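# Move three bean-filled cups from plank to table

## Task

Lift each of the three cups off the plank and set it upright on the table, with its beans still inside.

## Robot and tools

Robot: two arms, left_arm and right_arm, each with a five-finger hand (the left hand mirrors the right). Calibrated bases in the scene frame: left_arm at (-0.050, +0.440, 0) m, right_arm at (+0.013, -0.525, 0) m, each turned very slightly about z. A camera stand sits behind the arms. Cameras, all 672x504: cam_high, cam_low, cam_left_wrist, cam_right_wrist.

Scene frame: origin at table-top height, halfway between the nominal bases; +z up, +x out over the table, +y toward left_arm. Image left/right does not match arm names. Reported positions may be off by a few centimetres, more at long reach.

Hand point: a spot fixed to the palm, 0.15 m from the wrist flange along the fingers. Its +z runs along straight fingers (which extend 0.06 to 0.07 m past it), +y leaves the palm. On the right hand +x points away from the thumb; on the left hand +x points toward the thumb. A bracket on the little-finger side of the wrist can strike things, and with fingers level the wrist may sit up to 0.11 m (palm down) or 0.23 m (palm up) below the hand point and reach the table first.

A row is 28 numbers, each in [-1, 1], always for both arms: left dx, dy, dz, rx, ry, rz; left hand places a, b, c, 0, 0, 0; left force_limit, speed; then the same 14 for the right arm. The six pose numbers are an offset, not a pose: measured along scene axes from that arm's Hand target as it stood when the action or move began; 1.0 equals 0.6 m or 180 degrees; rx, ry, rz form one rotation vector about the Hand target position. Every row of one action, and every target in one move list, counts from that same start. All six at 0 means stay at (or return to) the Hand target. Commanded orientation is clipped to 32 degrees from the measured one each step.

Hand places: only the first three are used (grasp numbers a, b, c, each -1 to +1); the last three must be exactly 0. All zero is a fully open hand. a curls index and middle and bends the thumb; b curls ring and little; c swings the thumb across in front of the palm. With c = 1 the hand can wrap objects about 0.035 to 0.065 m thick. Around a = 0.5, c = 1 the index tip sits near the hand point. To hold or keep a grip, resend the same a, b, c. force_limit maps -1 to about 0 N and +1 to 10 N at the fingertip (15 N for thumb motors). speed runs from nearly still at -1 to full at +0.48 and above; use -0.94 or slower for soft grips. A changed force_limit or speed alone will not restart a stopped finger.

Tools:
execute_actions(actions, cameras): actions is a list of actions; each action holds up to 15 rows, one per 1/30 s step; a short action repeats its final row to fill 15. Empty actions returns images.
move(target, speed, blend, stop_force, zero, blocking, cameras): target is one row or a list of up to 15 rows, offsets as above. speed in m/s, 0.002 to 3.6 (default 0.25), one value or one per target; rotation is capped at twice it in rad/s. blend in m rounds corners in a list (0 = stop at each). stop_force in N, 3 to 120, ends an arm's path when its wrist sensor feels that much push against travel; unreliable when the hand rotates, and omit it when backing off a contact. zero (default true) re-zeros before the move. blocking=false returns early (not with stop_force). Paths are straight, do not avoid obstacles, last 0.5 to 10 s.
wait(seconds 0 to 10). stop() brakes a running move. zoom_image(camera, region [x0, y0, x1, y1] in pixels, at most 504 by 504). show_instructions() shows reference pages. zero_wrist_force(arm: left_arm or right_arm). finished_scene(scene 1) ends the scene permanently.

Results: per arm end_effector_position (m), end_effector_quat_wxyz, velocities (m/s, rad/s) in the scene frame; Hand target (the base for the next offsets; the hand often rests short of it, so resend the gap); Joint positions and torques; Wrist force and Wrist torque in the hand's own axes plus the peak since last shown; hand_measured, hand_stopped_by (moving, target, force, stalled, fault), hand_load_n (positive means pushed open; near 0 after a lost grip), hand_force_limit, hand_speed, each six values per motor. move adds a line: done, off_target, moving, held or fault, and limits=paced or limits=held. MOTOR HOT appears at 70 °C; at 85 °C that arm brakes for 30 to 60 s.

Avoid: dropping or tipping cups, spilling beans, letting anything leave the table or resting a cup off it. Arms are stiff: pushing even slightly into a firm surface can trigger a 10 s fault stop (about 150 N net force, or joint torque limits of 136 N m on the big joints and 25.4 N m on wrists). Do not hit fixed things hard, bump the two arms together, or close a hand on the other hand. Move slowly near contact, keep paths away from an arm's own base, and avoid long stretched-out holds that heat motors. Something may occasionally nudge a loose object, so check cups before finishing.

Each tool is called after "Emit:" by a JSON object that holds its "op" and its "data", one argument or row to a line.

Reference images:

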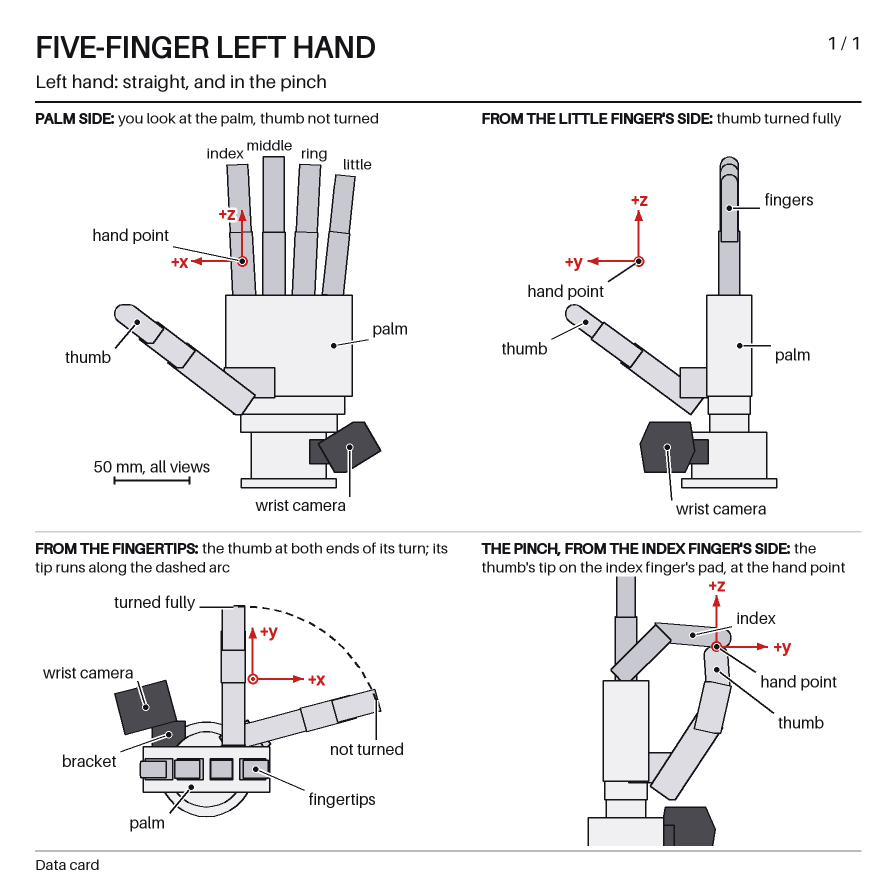

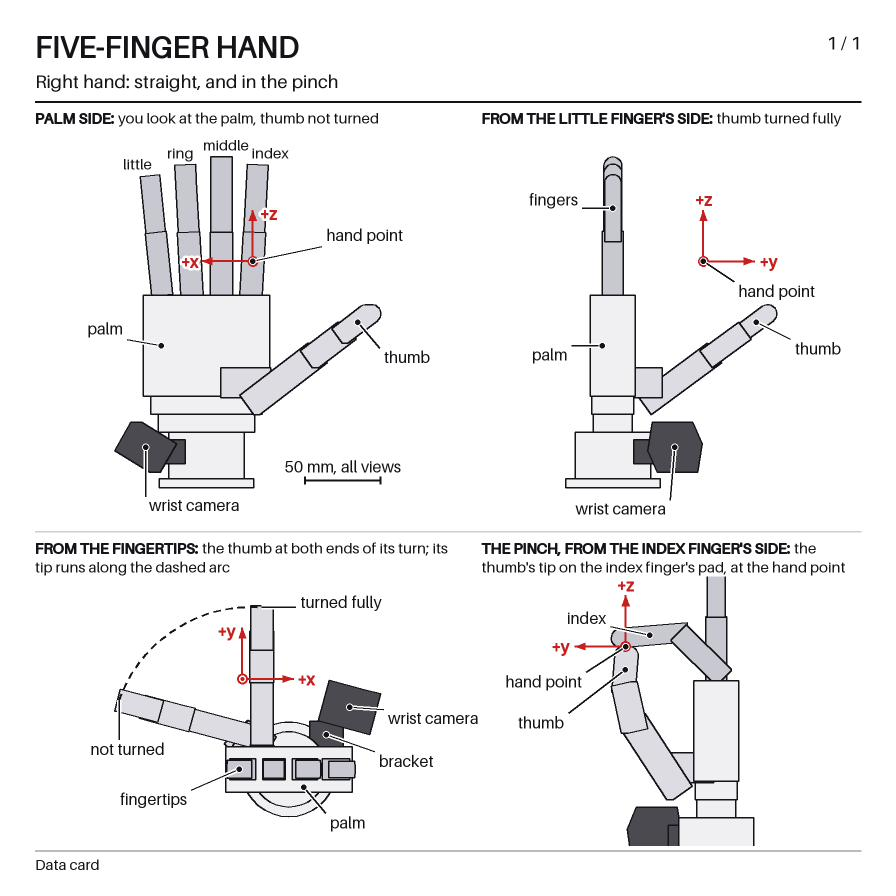

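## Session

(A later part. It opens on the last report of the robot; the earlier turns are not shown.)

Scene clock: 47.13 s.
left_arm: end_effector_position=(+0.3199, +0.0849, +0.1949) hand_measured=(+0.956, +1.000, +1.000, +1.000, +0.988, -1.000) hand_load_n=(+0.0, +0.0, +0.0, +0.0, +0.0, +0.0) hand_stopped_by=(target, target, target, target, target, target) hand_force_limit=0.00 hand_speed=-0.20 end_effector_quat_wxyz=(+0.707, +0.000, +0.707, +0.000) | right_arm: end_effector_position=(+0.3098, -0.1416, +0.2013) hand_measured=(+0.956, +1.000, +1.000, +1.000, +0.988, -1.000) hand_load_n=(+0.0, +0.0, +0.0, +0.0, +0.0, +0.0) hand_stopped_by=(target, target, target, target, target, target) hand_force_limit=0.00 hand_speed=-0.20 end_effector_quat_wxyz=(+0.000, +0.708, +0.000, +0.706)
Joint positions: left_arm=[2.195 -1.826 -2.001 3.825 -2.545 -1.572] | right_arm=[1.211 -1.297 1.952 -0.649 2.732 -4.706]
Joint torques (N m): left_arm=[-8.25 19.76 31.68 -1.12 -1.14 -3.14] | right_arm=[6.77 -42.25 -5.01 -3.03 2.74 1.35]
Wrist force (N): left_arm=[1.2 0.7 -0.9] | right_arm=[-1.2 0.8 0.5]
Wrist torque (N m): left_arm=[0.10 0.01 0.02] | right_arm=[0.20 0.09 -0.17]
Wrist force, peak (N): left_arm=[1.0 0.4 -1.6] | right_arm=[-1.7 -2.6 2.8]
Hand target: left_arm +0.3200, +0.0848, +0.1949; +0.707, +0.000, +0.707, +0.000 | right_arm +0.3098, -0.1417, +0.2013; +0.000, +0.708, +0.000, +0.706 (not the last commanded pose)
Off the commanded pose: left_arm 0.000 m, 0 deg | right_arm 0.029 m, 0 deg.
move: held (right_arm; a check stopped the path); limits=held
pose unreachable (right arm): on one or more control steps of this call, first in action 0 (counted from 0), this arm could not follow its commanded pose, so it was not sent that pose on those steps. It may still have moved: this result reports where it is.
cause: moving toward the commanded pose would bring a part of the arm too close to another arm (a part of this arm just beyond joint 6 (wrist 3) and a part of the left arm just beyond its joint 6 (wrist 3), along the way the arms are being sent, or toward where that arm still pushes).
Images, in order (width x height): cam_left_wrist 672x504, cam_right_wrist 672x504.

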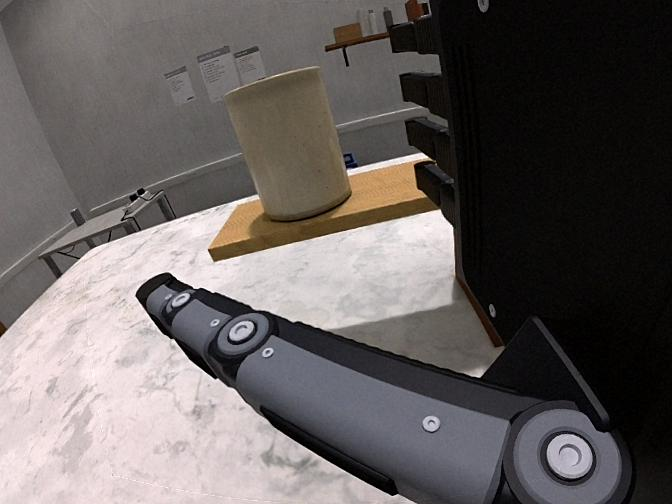

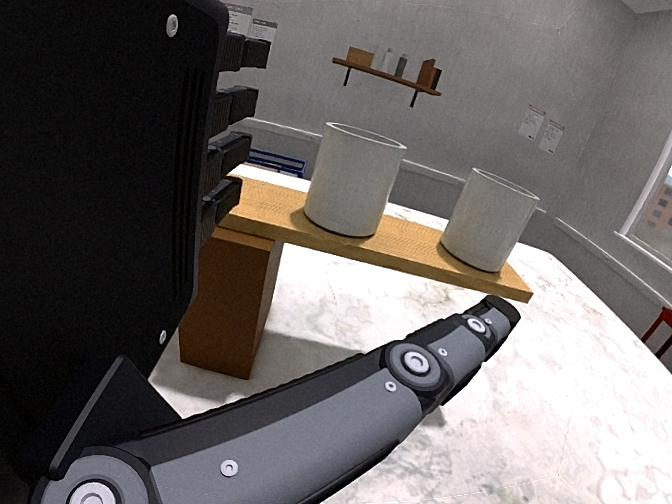

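Emit:
{"op": "execute_actions", "data": {
  "actions": []
}}

Emit:
{"op": "zoom_image", "data": {
  "camera": "cam_low",
  "region": [100, 130, 260, 250]
}}

Emit:
{"op": "zoom_image", "data": {
  "camera": "cam_high",
  "region": [200, 170, 380, 305]
}}

Scene clock: 54.40 s.
left_arm: end_effector_position=(+0.3200, +0.0848, +0.1949) hand_measured=(+0.956, +1.000, +1.000, +1.000, +0.988, -1.000) hand_load_n=(+0.0, +0.0, +0.0, +0.0, +0.0, +0.0) hand_stopped_by=(target, target, target, target, target, target) hand_force_limit=0.00 hand_speed=-0.20 end_effector_quat_wxyz=(+0.707, +0.000, +0.707, +0.000) | right_arm: end_effector_position=(+0.3098, -0.1417, +0.2013) hand_measured=(+0.956, +1.000, +1.000, +1.000, +0.988, -1.000) hand_load_n=(+0.0, +0.0, +0.0, +0.0, +0.0, +0.5) hand_stopped_by=(target, target, target, target, target, target) hand_force_limit=0.00 hand_speed=-0.20 end_effector_quat_wxyz=(+0.000, +0.708, +0.000, +0.706)
Joint positions: left_arm=[2.195 -1.826 -2.001 3.825 -2.545 -1.572] | right_arm=[1.211 -1.297 1.952 -0.649 2.732 -4.706]
Joint velocities: within noise
Joint torques (N m): left_arm=[-6.69 15.81 26.86 -1.08 -1.24 -3.06] | right_arm=[7.11 -43.07 -4.61 -3.08 2.65 -1.07]
Wrist force (N): left_arm=[0.8 0.4 -0.9] | right_arm=[-1.4 0.5 0.8]
Wrist torque (N m): left_arm=[0.05 0.07 0.00] | right_arm=[0.15 0.10 -0.20]
Wrist force, peak (N): left_arm=[1.0 0.7 -1.3] | right_arm=[-1.4 0.9 1.1]
Hand target: left_arm +0.3200, +0.0848, +0.1949; +0.707, +0.000, +0.707, +0.000 | right_arm +0.3098, -0.1417, +0.2013; +0.000, +0.708, +0.000, +0.706 (not the last commanded pose)
Off the commanded pose: left_arm 0.000 m, 0 deg | right_arm 0.029 m, 0 deg.

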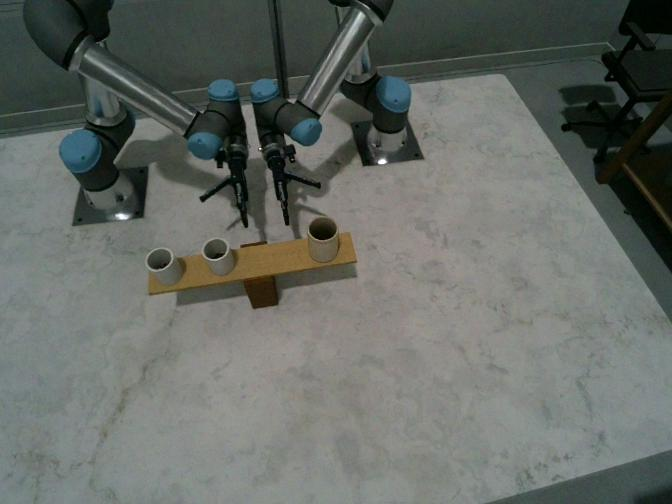

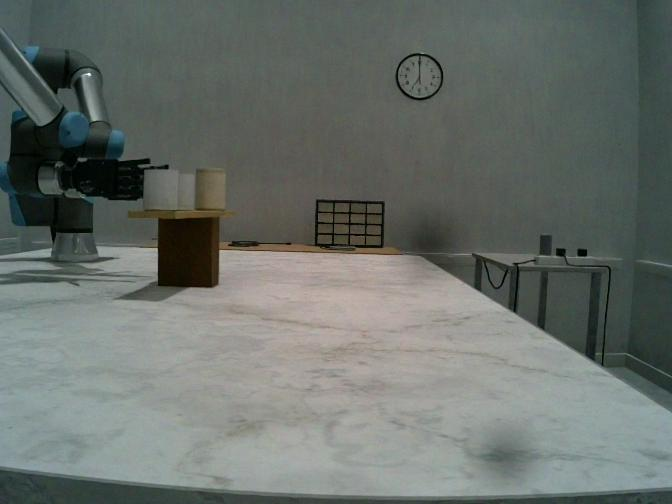

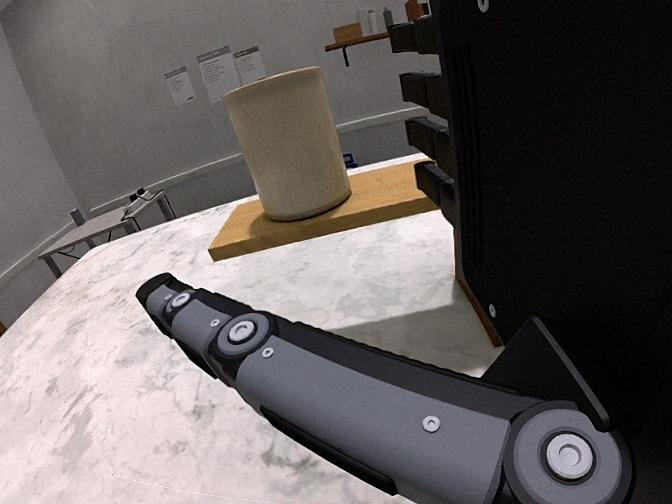

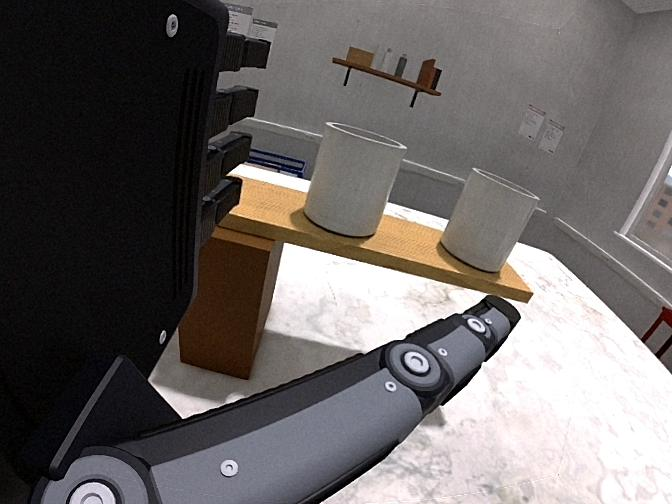

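Scaled by 3.150.

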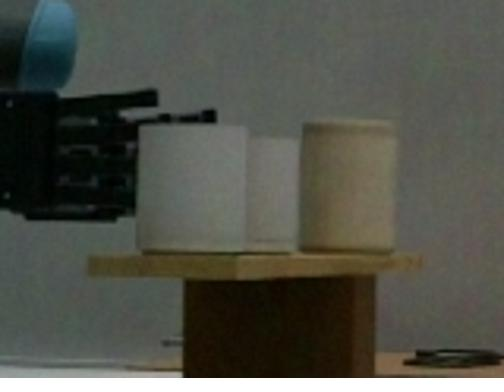

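Scaled by 2.800.

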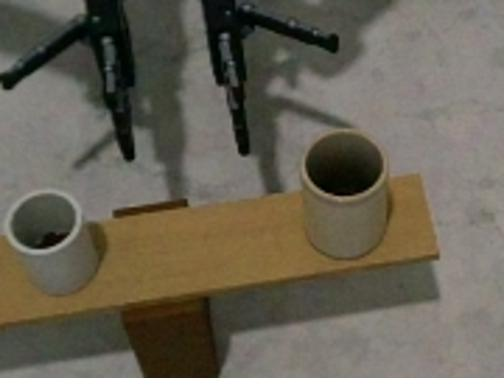

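Emit:
{"op": "move", "data": {
  "target": [0.0617,0.1237,0.0167,0,0,-0.1111,-0.45,0,1,0,0,0,0.0,-0.2,0.0403,-0.1062,0,0,0,0.1111,-0.45,0,1,0,0,0,0.0,-0.2],
  "cameras": ["all"],
  "speed": 0.15
}}

Emit:
{"op": "zoom_image", "data": {
  "camera": "cam_right_wrist",
  "region": [200, 80, 560, 350]
}}

Emit:
{"op": "zoom_image", "data": {
  "camera": "cam_left_wrist",
  "region": [180, 40, 480, 265]
}}

Emit:
{"op": "zoom_image", "data": {
  "camera": "cam_high",
  "region": [140, 140, 380, 320]
}}

Scene clock: 58.80 s.
left_arm: end_effector_position=(+0.3570, +0.1590, +0.2049) hand_measured=(+0.956, +1.000, +1.000, +1.000, +0.988, -1.000) hand_load_n=(+0.0, +0.0, +0.0, +0.0, +0.0, +0.5) hand_stopped_by=(target, target, target, target, target, target) hand_force_limit=0.00 hand_speed=-0.20 end_effector_quat_wxyz=(+0.696, +0.123, +0.697, -0.123) end_effector_velocity=(+0.000, +0.000, -0.001) end_effector_angular_velocity=(+0.001, +0.001, -0.004) | right_arm: end_effector_position=(+0.3340, -0.2054, +0.2013) hand_measured=(+0.956, +1.000, +1.000, +1.000, +0.988, -1.000) hand_load_n=(+0.0, +0.0, +0.0, +0.0, +0.0, +0.0) hand_stopped_by=(target, target, target, target, target, target) hand_force_limit=0.00 hand_speed=-0.20 end_effector_quat_wxyz=(-0.123, +0.697, +0.123, +0.695)
Joint positions: left_arm=[2.613 -1.475 -2.357 3.832 -1.778 -1.571] | right_arm=[0.933 -1.648 2.351 -0.7 2.106 -4.71]
Joint velocities: left_arm=[0.002 0.001 -0.001 -0.001 0.005 0] | right_arm=[within noise]
Joint torques (N m): left_arm=[9.15 19 8.47 -0.49 1.87 -2.8] | right_arm=[-8.36 -27.73 -4.17 1.49 -2.38 1.24]
Wrist force (N): left_arm=[1.2 0.8 -1.4] | right_arm=[-1.1 0.9 0.6]
Wrist torque (N m): left_arm=[0.14 -0.02 0.09] | right_arm=[0.20 0.05 -0.13]
Wrist force, peak (N): left_arm=[1.2 0.7 -1.6] | right_arm=[-1.6 1.3 0.6]
Hand target: left_arm +0.3570, +0.1590, +0.2049; +0.696, +0.123, +0.697, -0.123 | right_arm +0.3340, -0.2054, +0.2013; -0.123, +0.697, +0.123, +0.695
Off the commanded pose: left_arm 0.000 m, 0 deg | right_arm 0.000 m, 0 deg.
move: done

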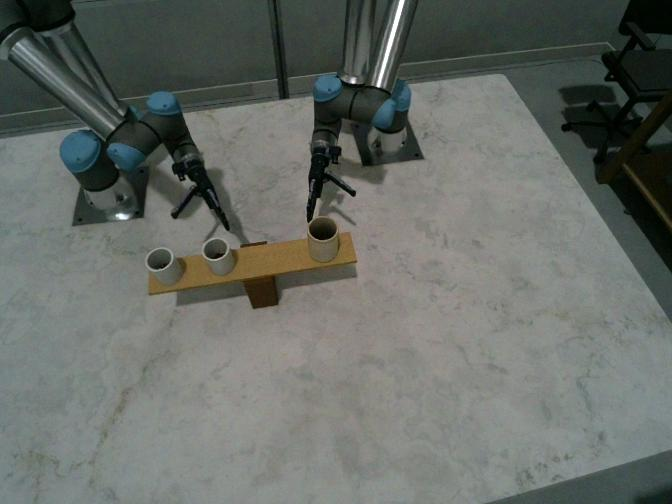

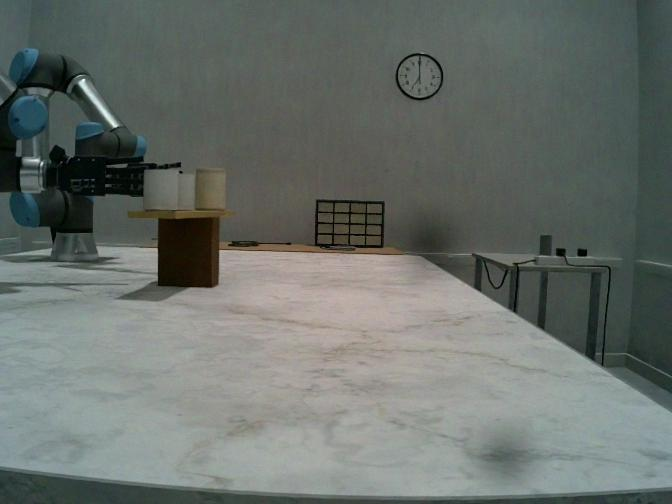

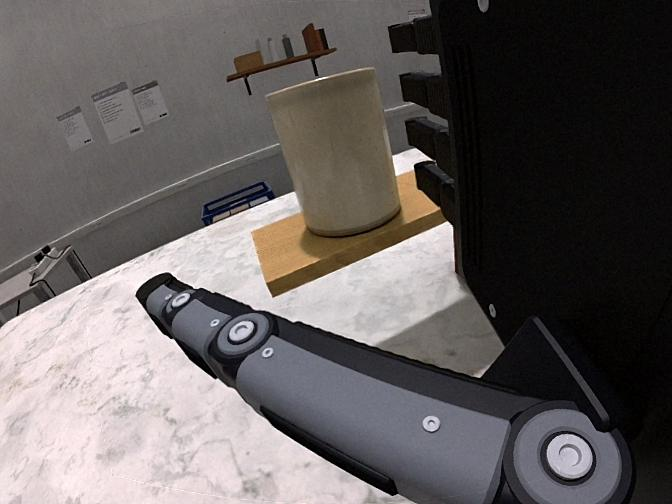

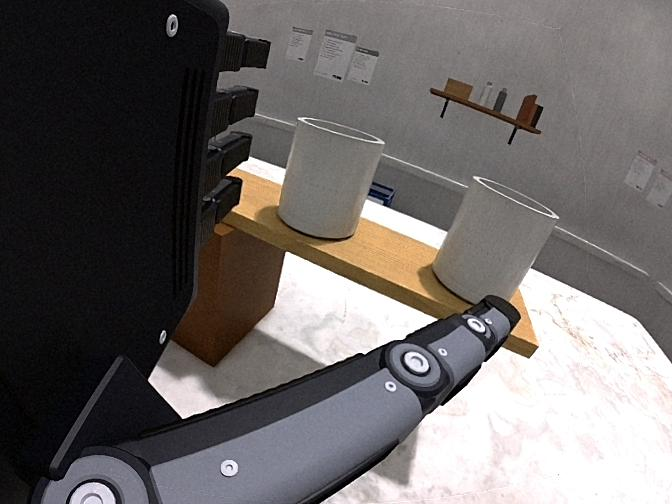

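Scaled by 1.400 from the camera's 672x504 image, which has a finer 960x720 frame.

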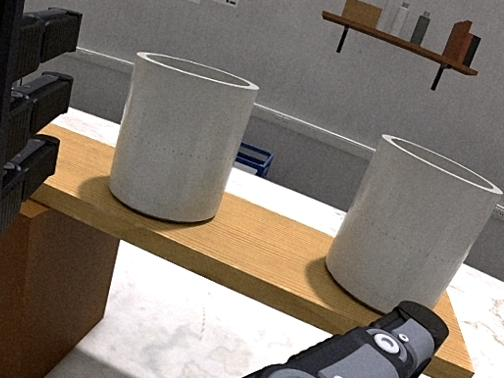

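Scaled by 1.680 from the camera's 672x504 image, which has a finer 960x720 frame.

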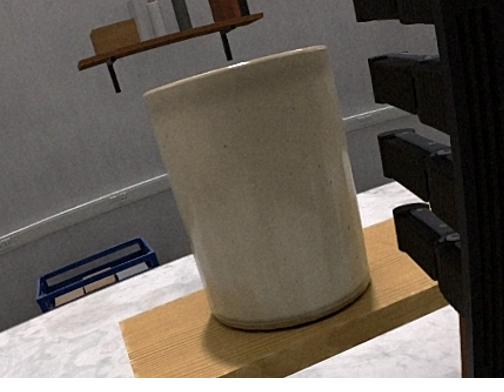

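Scaled by 2.100.

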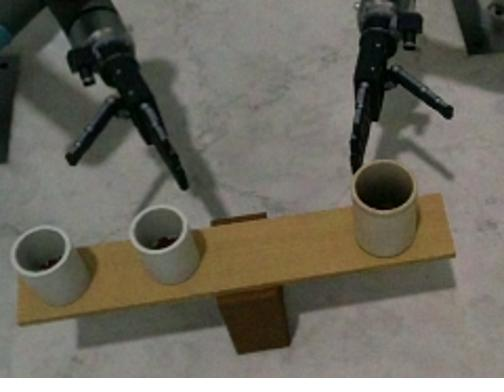

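Emit:
{"op": "zoom_image", "data": {
  "camera": "cam_low",
  "region": [100, 130, 260, 250]
}}

Scaled by 3.150.

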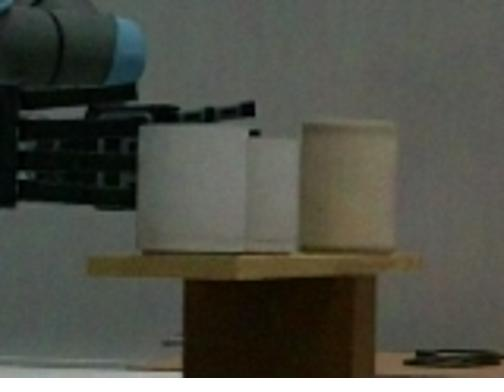

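Emit:
{"op": "move", "data": {
  "target": [0.0862,-0.0313,0.0133,0,0,0,-0.45,0,1,0,0,0,0.0,-0.2,0.0862,0.0313,0,0,0,0,-0.45,0,1,0,0,0,0.0,-0.2],
  "cameras": ["all"],
  "speed": 0.08
}}

Emit:
{"op": "zoom_image", "data": {
  "camera": "cam_right_wrist",
  "region": [180, 60, 540, 330]
}}

Emit:
{"op": "zoom_image", "data": {
  "camera": "cam_left_wrist",
  "region": [180, 20, 480, 245]
}}

Emit:
{"op": "zoom_image", "data": {
  "camera": "cam_high",
  "region": [140, 140, 380, 320]
}}

Scene clock: 61.13 s.
left_arm: end_effector_position=(+0.4085, +0.1403, +0.2129) hand_measured=(+0.956, +1.000, +1.000, +1.000, +0.988, -1.000) hand_load_n=(+0.0, +0.0, +0.0, -0.5, +0.0, +0.5) hand_stopped_by=(target, target, target, target, target, target) hand_force_limit=0.00 hand_speed=-0.20 end_effector_quat_wxyz=(+0.696, +0.123, +0.697, -0.123) | right_arm: end_effector_position=(+0.3856, -0.1867, +0.2013) hand_measured=(+0.956, +1.000, +1.000, +1.000, +0.988, -1.000) hand_load_n=(+0.0, +0.0, +0.0, +0.0, +0.0, +0.0) hand_stopped_by=(target, target, target, target, target, target) hand_force_limit=0.00 hand_speed=-0.20 end_effector_quat_wxyz=(-0.123, +0.697, +0.123, +0.695)
Joint positions: left_arm=[2.65 -1.579 -2.233 3.812 -1.742 -1.571] | right_arm=[0.842 -1.56 2.268 -0.705 2.015 -4.711]
Joint torques (N m): left_arm=[8.03 6.24 25.27 -0.32 1.44 0.09] | right_arm=[-8.35 -4.46 -29.06 -3.81 -2.3 -1.56]
Wrist force (N): left_arm=[1.2 0.5 -0.8] | right_arm=[-1.1 0.8 0.8]
Wrist torque (N m): left_arm=[0.04 -0.01 0.11] | right_arm=[0.19 0.07 -0.14]
Wrist force, peak (N): left_arm=[1.3 0.7 -2.0] | right_arm=[-1.4 1.0 1.4]
Hand target: left_arm +0.4087, +0.1403, +0.2129; +0.696, +0.123, +0.697, -0.123 | right_arm +0.3857, -0.1866, +0.2013; -0.123, +0.697, +0.123, +0.695
Off the commanded pose: left_arm 0.000 m, 0 deg | right_arm 0.000 m, 0 deg.
move: done

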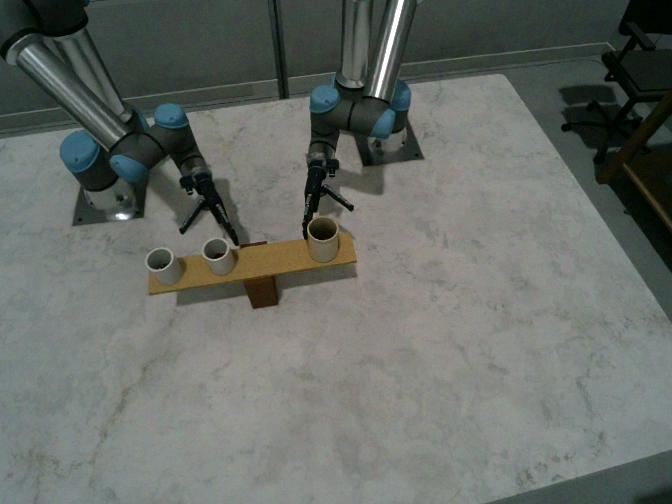

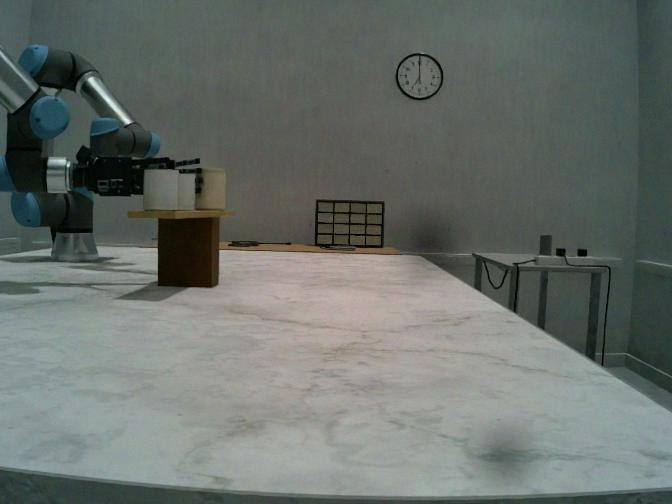

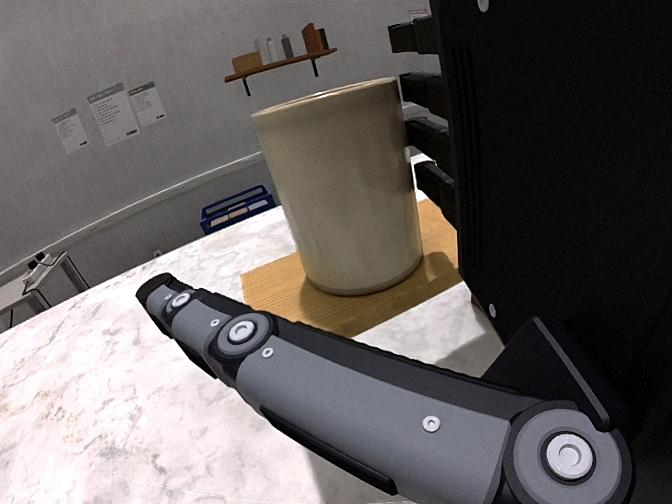

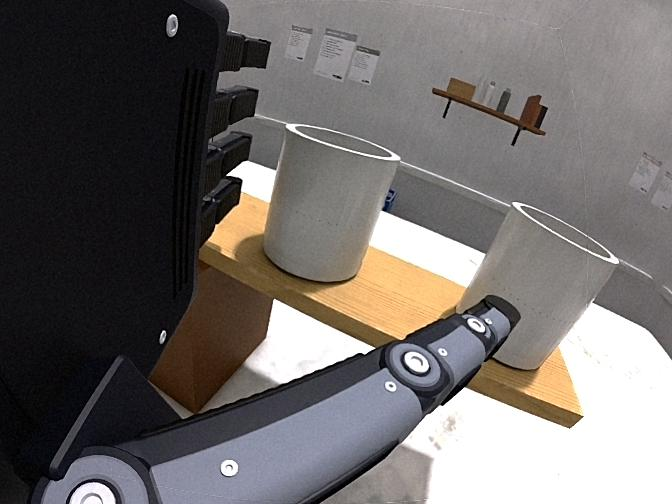

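Scaled by 1.400 from the camera's 672x504 image, which has a finer 960x720 frame.

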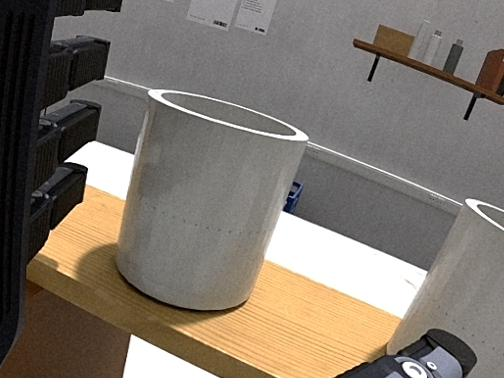

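Scaled by 1.680 from the camera's 672x504 image, which has a finer 960x720 frame.

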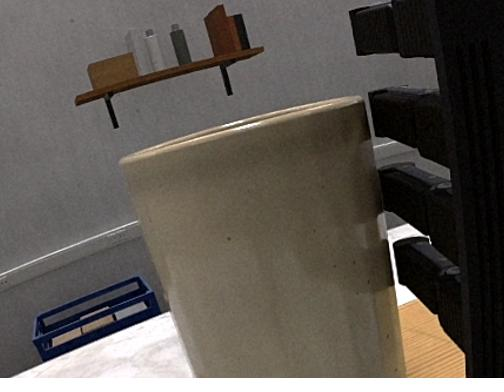

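Scaled by 2.100.

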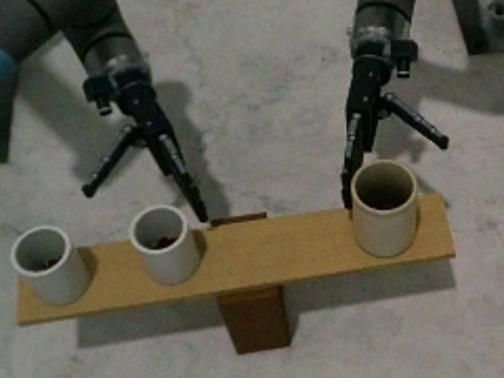

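Emit:
{"op": "move", "data": {
  "target": [
    [-0.004,-0.011,0,0,0,0,-0.45,0,1,0,0,0,0.0,-0.2,0,0,0,0,0,0,-0.45,0,1,0,0,0,0.0,-0.2],
    [0.043,-0.0282,0,0,0,0,-0.45,0,1,0,0,0,0.0,-0.2,0.047,0.0172,0,0,0,0,-0.45,0,1,0,0,0,0.0,-0.2]
  ],
  "cameras": ["all"],
  "speed": 0.06
}}

Emit:
{"op": "zoom_image", "data": {
  "camera": "cam_right_wrist",
  "region": [180, 60, 540, 330]
}}

Emit:
{"op": "zoom_image", "data": {
  "camera": "cam_left_wrist",
  "region": [180, 20, 480, 245]
}}

Emit:
{"op": "zoom_image", "data": {
  "camera": "cam_high",
  "region": [140, 140, 380, 320]
}}

Scene clock: 64.73 s.
left_arm: end_effector_position=(+0.4343, +0.1234, +0.2129) hand_measured=(+0.956, +1.000, +1.000, +1.000, +0.988, -1.000) hand_load_n=(+0.0, +0.0, +0.0, +0.0, -0.5, +0.0) hand_stopped_by=(target, target, target, target, target, target) hand_force_limit=0.00 hand_speed=-0.20 end_effector_quat_wxyz=(+0.696, +0.123, +0.697, -0.123) | right_arm: end_effector_position=(+0.4138, -0.1763, +0.2013) hand_measured=(+0.956, +1.000, +1.000, +1.000, +0.988, -1.000) hand_load_n=(+0.0, +0.0, +0.0, +0.0, +0.0, +0.5) hand_stopped_by=(target, target, target, target, target, target) hand_force_limit=0.00 hand_speed=-0.20 end_effector_quat_wxyz=(-0.123, +0.697, +0.123, +0.695)
Joint positions: left_arm=[2.644 -1.651 -2.157 3.808 -1.747 -1.571] | right_arm=[0.803 -1.509 2.214 -0.702 1.975 -4.711]
Joint torques (N m): left_arm=[6.81 9.62 30.75 -0.35 1.44 1.07] | right_arm=[-7.28 -6.87 -28.53 1.43 -2.33 -1.42]
Wrist force (N): left_arm=[0.8 0.7 -0.9] | right_arm=[-1.4 1.0 1.0]
Wrist torque (N m): left_arm=[0.06 0.04 0.12] | right_arm=[0.20 0.11 -0.15]
Wrist force, peak (N): left_arm=[1.0 0.4 -1.8] | right_arm=[-1.6 1.2 0.8]
Hand target: left_arm +0.4345, +0.1233, +0.2129; +0.696, +0.123, +0.697, -0.123 | right_arm +0.4139, -0.1763, +0.2013; -0.123, +0.697, +0.123, +0.695
Off the commanded pose: left_arm 0.000 m, 0 deg | right_arm 0.000 m, 0 deg.
move: done

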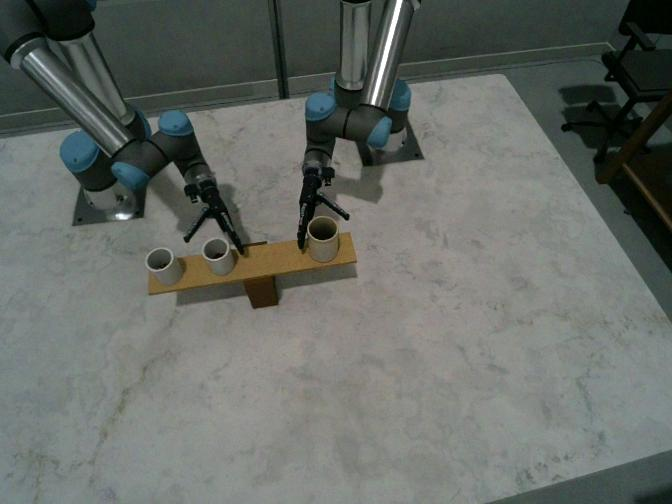

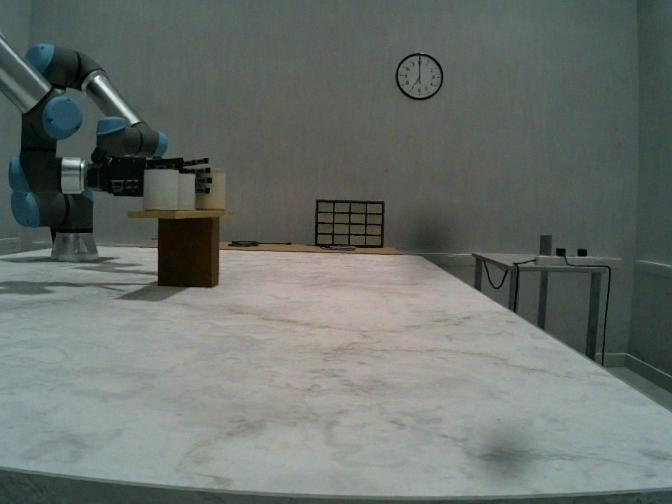

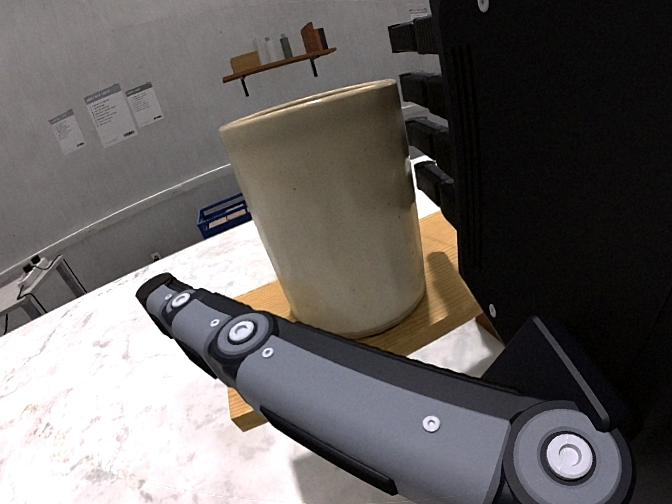

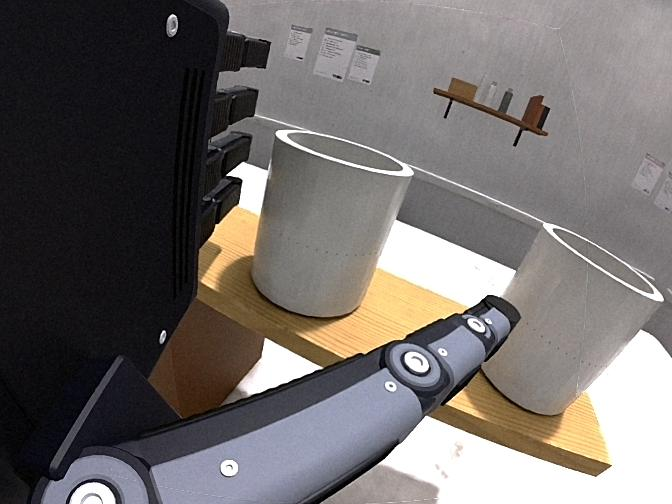

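Scaled by 1.400 from the camera's 672x504 image, which has a finer 960x720 frame.

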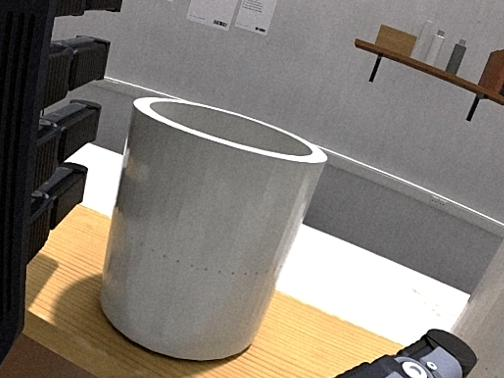

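Scaled by 1.680 from the camera's 672x504 image, which has a finer 960x720 frame.

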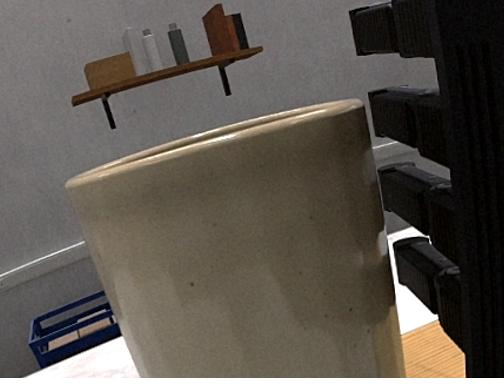

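Scaled by 2.100.

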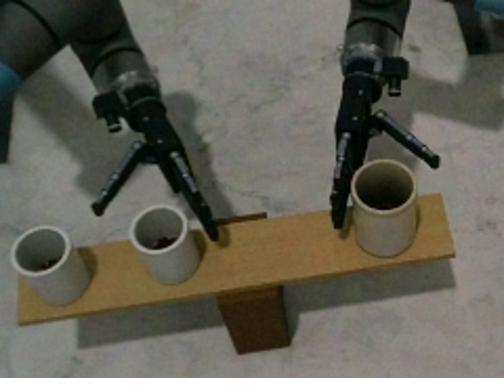

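Emit:
{"op": "move", "data": {
  "target": [0.0392,-0.0143,0,0,0,0,-0.45,0,1,0,0,0,0.0,-0.2,0.0415,0.008,0,0,0,0,-0.45,0,1,0,0,0,0.0,-0.2],
  "cameras": ["all"],
  "speed": 0.05
}}

Emit:
{"op": "zoom_image", "data": {
  "camera": "cam_right_wrist",
  "region": [180, 60, 540, 330]
}}

Emit:
{"op": "zoom_image", "data": {
  "camera": "cam_left_wrist",
  "region": [180, 20, 480, 245]
}}

Emit:
{"op": "zoom_image", "data": {
  "camera": "cam_high",
  "region": [140, 140, 380, 320]
}}

Scene clock: 68.23 s.
left_arm: end_effector_position=(+0.4579, +0.1148, +0.2129) hand_measured=(+0.956, +1.000, +1.000, +1.000, +0.988, -1.000) hand_load_n=(+0.0, +0.0, +0.0, +0.0, +0.0, +0.0) hand_stopped_by=(target, target, target, target, target, target) hand_force_limit=0.00 hand_speed=-0.20 end_effector_quat_wxyz=(+0.696, +0.123, +0.697, -0.123) | right_arm: end_effector_position=(+0.4387, -0.1715, +0.2013) hand_measured=(+0.956, +1.000, +1.000, +1.000, +0.988, -1.000) hand_load_n=(+0.0, +0.0, +0.0, +0.0, +0.0, +0.0) hand_stopped_by=(target, target, target, target, target, target) hand_force_limit=0.00 hand_speed=-0.20 end_effector_quat_wxyz=(-0.123, +0.697, +0.123, +0.695)
Joint positions: left_arm=[2.656 -1.702 -2.099 3.8 -1.735 -1.571] | right_arm=[0.764 -1.473 2.174 -0.698 1.936 -4.711]
Joint torques (N m): left_arm=[6.55 13.97 28.55 -0.55 1.56 0.86] | right_arm=[-9.31 -9.91 -28.63 1.45 -2.5 -1.49]
Wrist force (N): left_arm=[0.8 0.5 -1.0] | right_arm=[-1.4 0.9 0.6]
Wrist torque (N m): left_arm=[0.04 0.06 0.10] | right_arm=[0.21 0.12 -0.16]
Wrist force, peak (N): left_arm=[1.3 0.9 -1.2] | right_arm=[-1.6 1.0 1.0]
Hand target: left_arm +0.4580, +0.1148, +0.2129; +0.696, +0.123, +0.697, -0.123 | right_arm +0.4388, -0.1715, +0.2013; -0.123, +0.697, +0.123, +0.695
Off the commanded pose: left_arm 0.000 m, 0 deg | right_arm 0.000 m, 0 deg.
move: done

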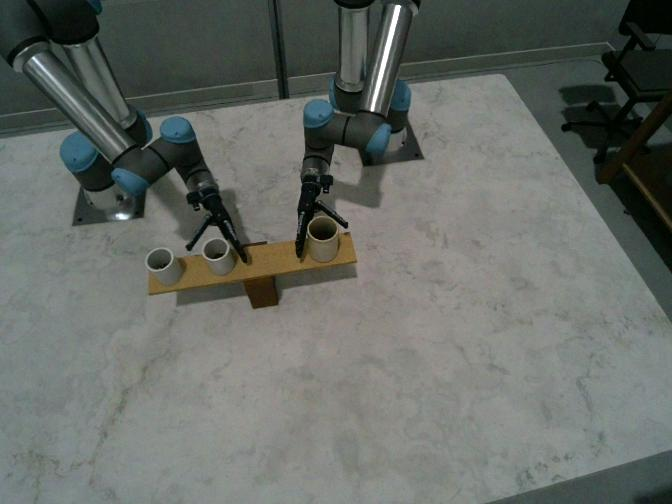

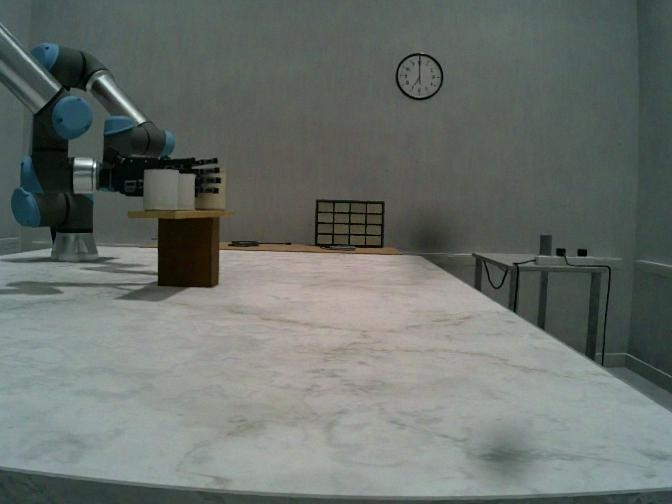

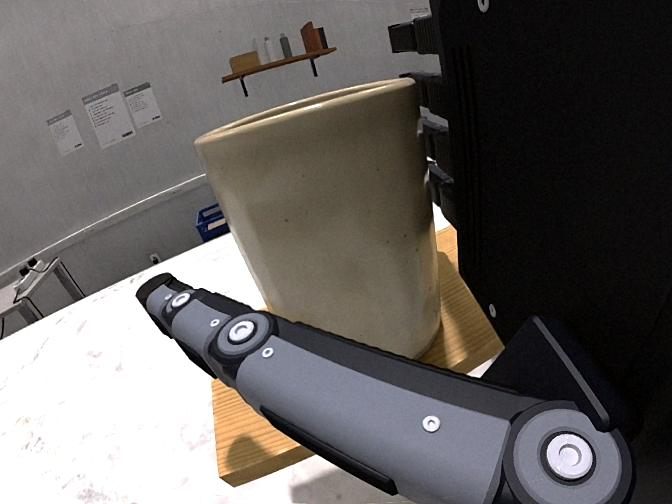

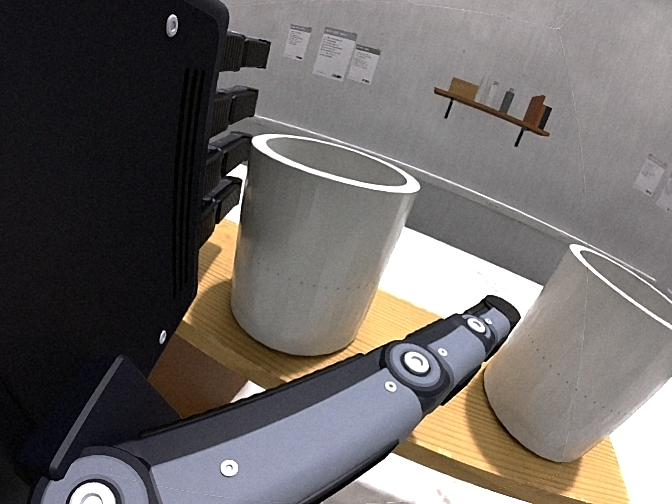

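Scaled by 1.400 from the camera's 672x504 image, which has a finer 960x720 frame.

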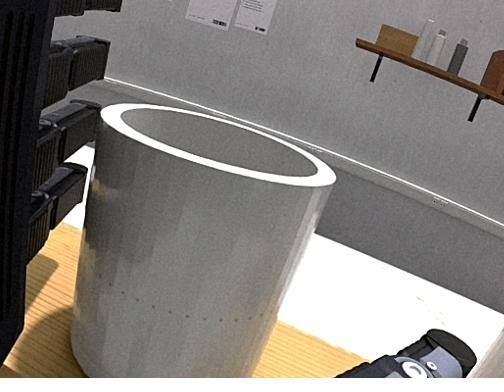

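Scaled by 1.680 from the camera's 672x504 image, which has a finer 960x720 frame.

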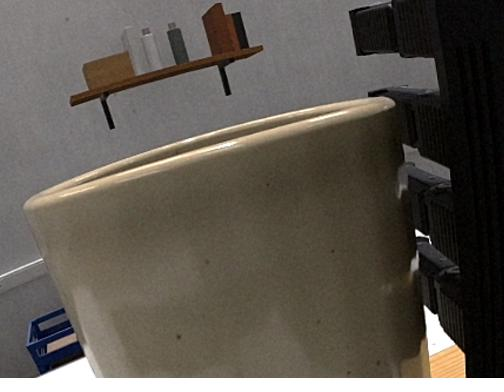

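Scaled by 2.100.

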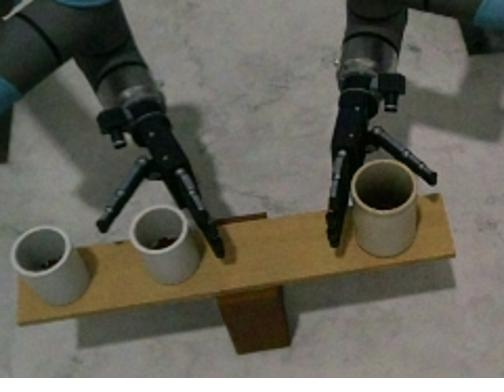

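Emit:
{"op": "move", "data": {
  "target": [0.0188,-0.0068,0,0,0,0,-0.45,0,1,0,0,0,0.0,-0.2,0.0282,0.0103,0,0,0,0,-0.45,0,1,0,0,0,0.0,-0.2],
  "cameras": ["all"],
  "speed": 0.04
}}

Emit:
{"op": "zoom_image", "data": {
  "camera": "cam_right_wrist",
  "region": [150, 60, 590, 390]
}}

Emit:
{"op": "zoom_image", "data": {
  "camera": "cam_left_wrist",
  "region": [120, 20, 500, 305]
}}

Emit:
{"op": "zoom_image", "data": {
  "camera": "cam_high",
  "region": [140, 140, 380, 320]
}}

Scene clock: 71.77 s.
left_arm: end_effector_position=(+0.4692, +0.1107, +0.2129) hand_measured=(+0.956, +1.000, +1.000, +1.000, +0.988, -1.000) hand_load_n=(+0.0, +0.0, +0.0, +0.0, +0.0, +0.5) hand_stopped_by=(target, target, target, target, target, target) hand_force_limit=0.00 hand_speed=-0.20 end_effector_quat_wxyz=(+0.696, +0.123, +0.697, -0.123) | right_arm: end_effector_position=(+0.4556, -0.1654, +0.2013) hand_measured=(+0.956, +1.000, +1.000, +1.000, +0.988, -1.000) hand_load_n=(+0.0, +0.0, +0.0, +0.0, +0.0, +0.0) hand_stopped_by=(target, target, target, target, target, target) hand_force_limit=0.00 hand_speed=-0.20 end_effector_quat_wxyz=(-0.123, +0.697, +0.123, +0.695)
Joint positions: left_arm=[2.661 -1.725 -2.071 3.796 -1.73 -1.571] | right_arm=[0.746 -1.442 2.137 -0.693 1.918 -4.711]
Joint torques (N m): left_arm=[8.19 16.53 25.48 -0.17 1.65 2.36] | right_arm=[-9.12 -11.86 -28.67 1.35 -2.33 -1.54]
Wrist force (N): left_arm=[0.9 0.6 -1.2] | right_arm=[-1.5 1.0 1.1]
Wrist torque (N m): left_arm=[0.07 0.03 0.12] | right_arm=[0.19 0.11 -0.15]
Wrist force, peak (N): left_arm=[1.1 0.7 -1.3] | right_arm=[-1.5 1.1 1.1]
Hand target: left_arm +0.4693, +0.1107, +0.2129; +0.696, +0.123, +0.697, -0.123 | right_arm +0.4557, -0.1653, +0.2013; -0.123, +0.697, +0.123, +0.695
Off the commanded pose: left_arm 0.000 m, 0 deg | right_arm 0.000 m, 0 deg.
move: done

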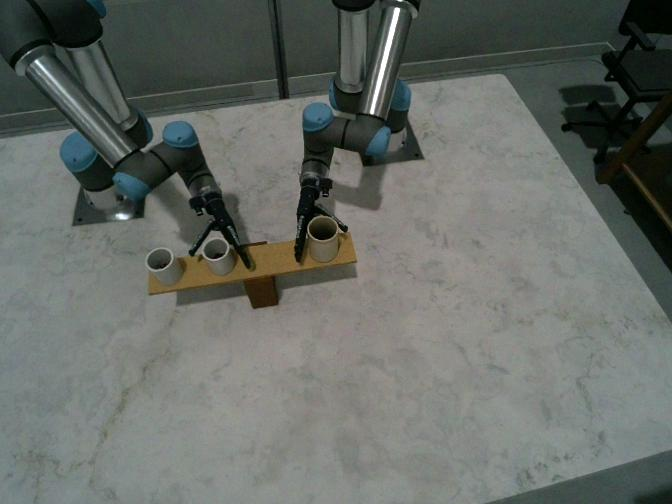

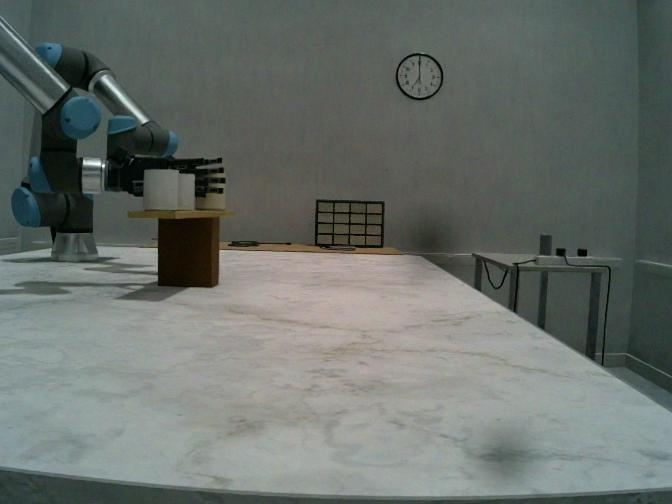

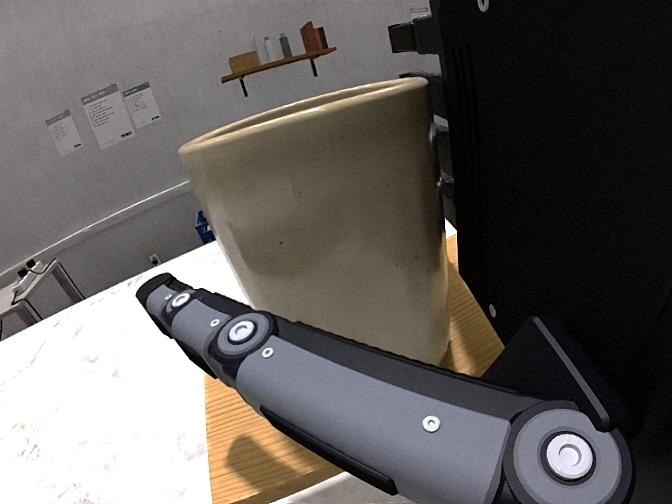

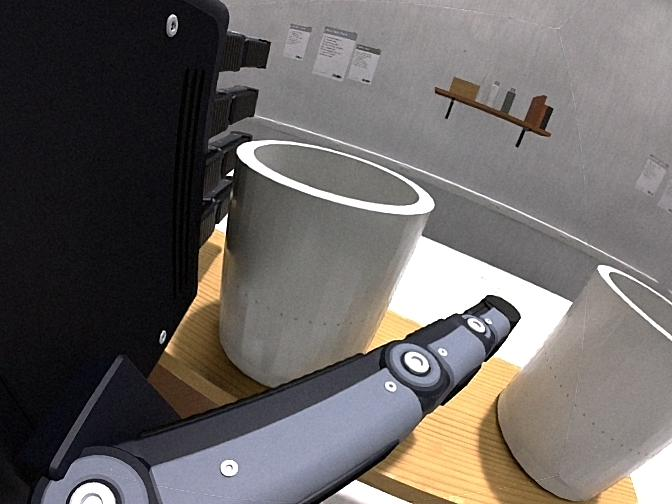

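Scaled by 1.145 from the camera's 672x504 image, which has a finer 960x720 frame.

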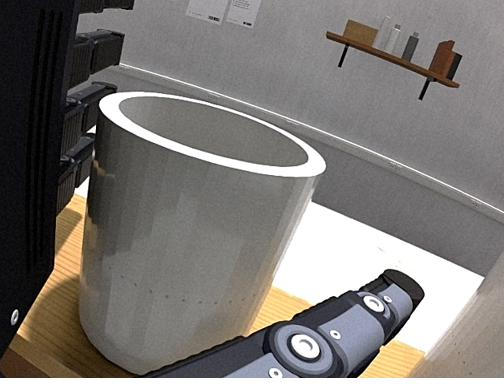

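Scaled by 1.326 from the camera's 672x504 image, which has a finer 960x720 frame.

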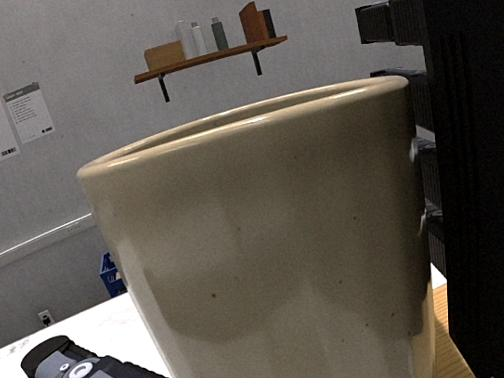

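Scaled by 2.100.

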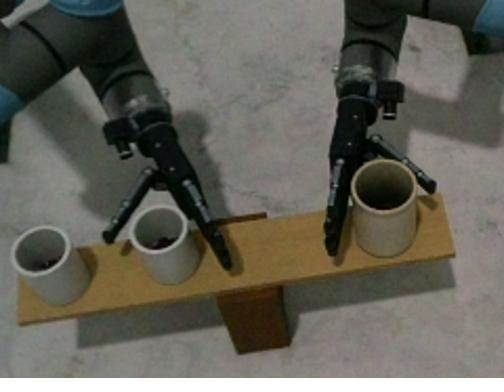

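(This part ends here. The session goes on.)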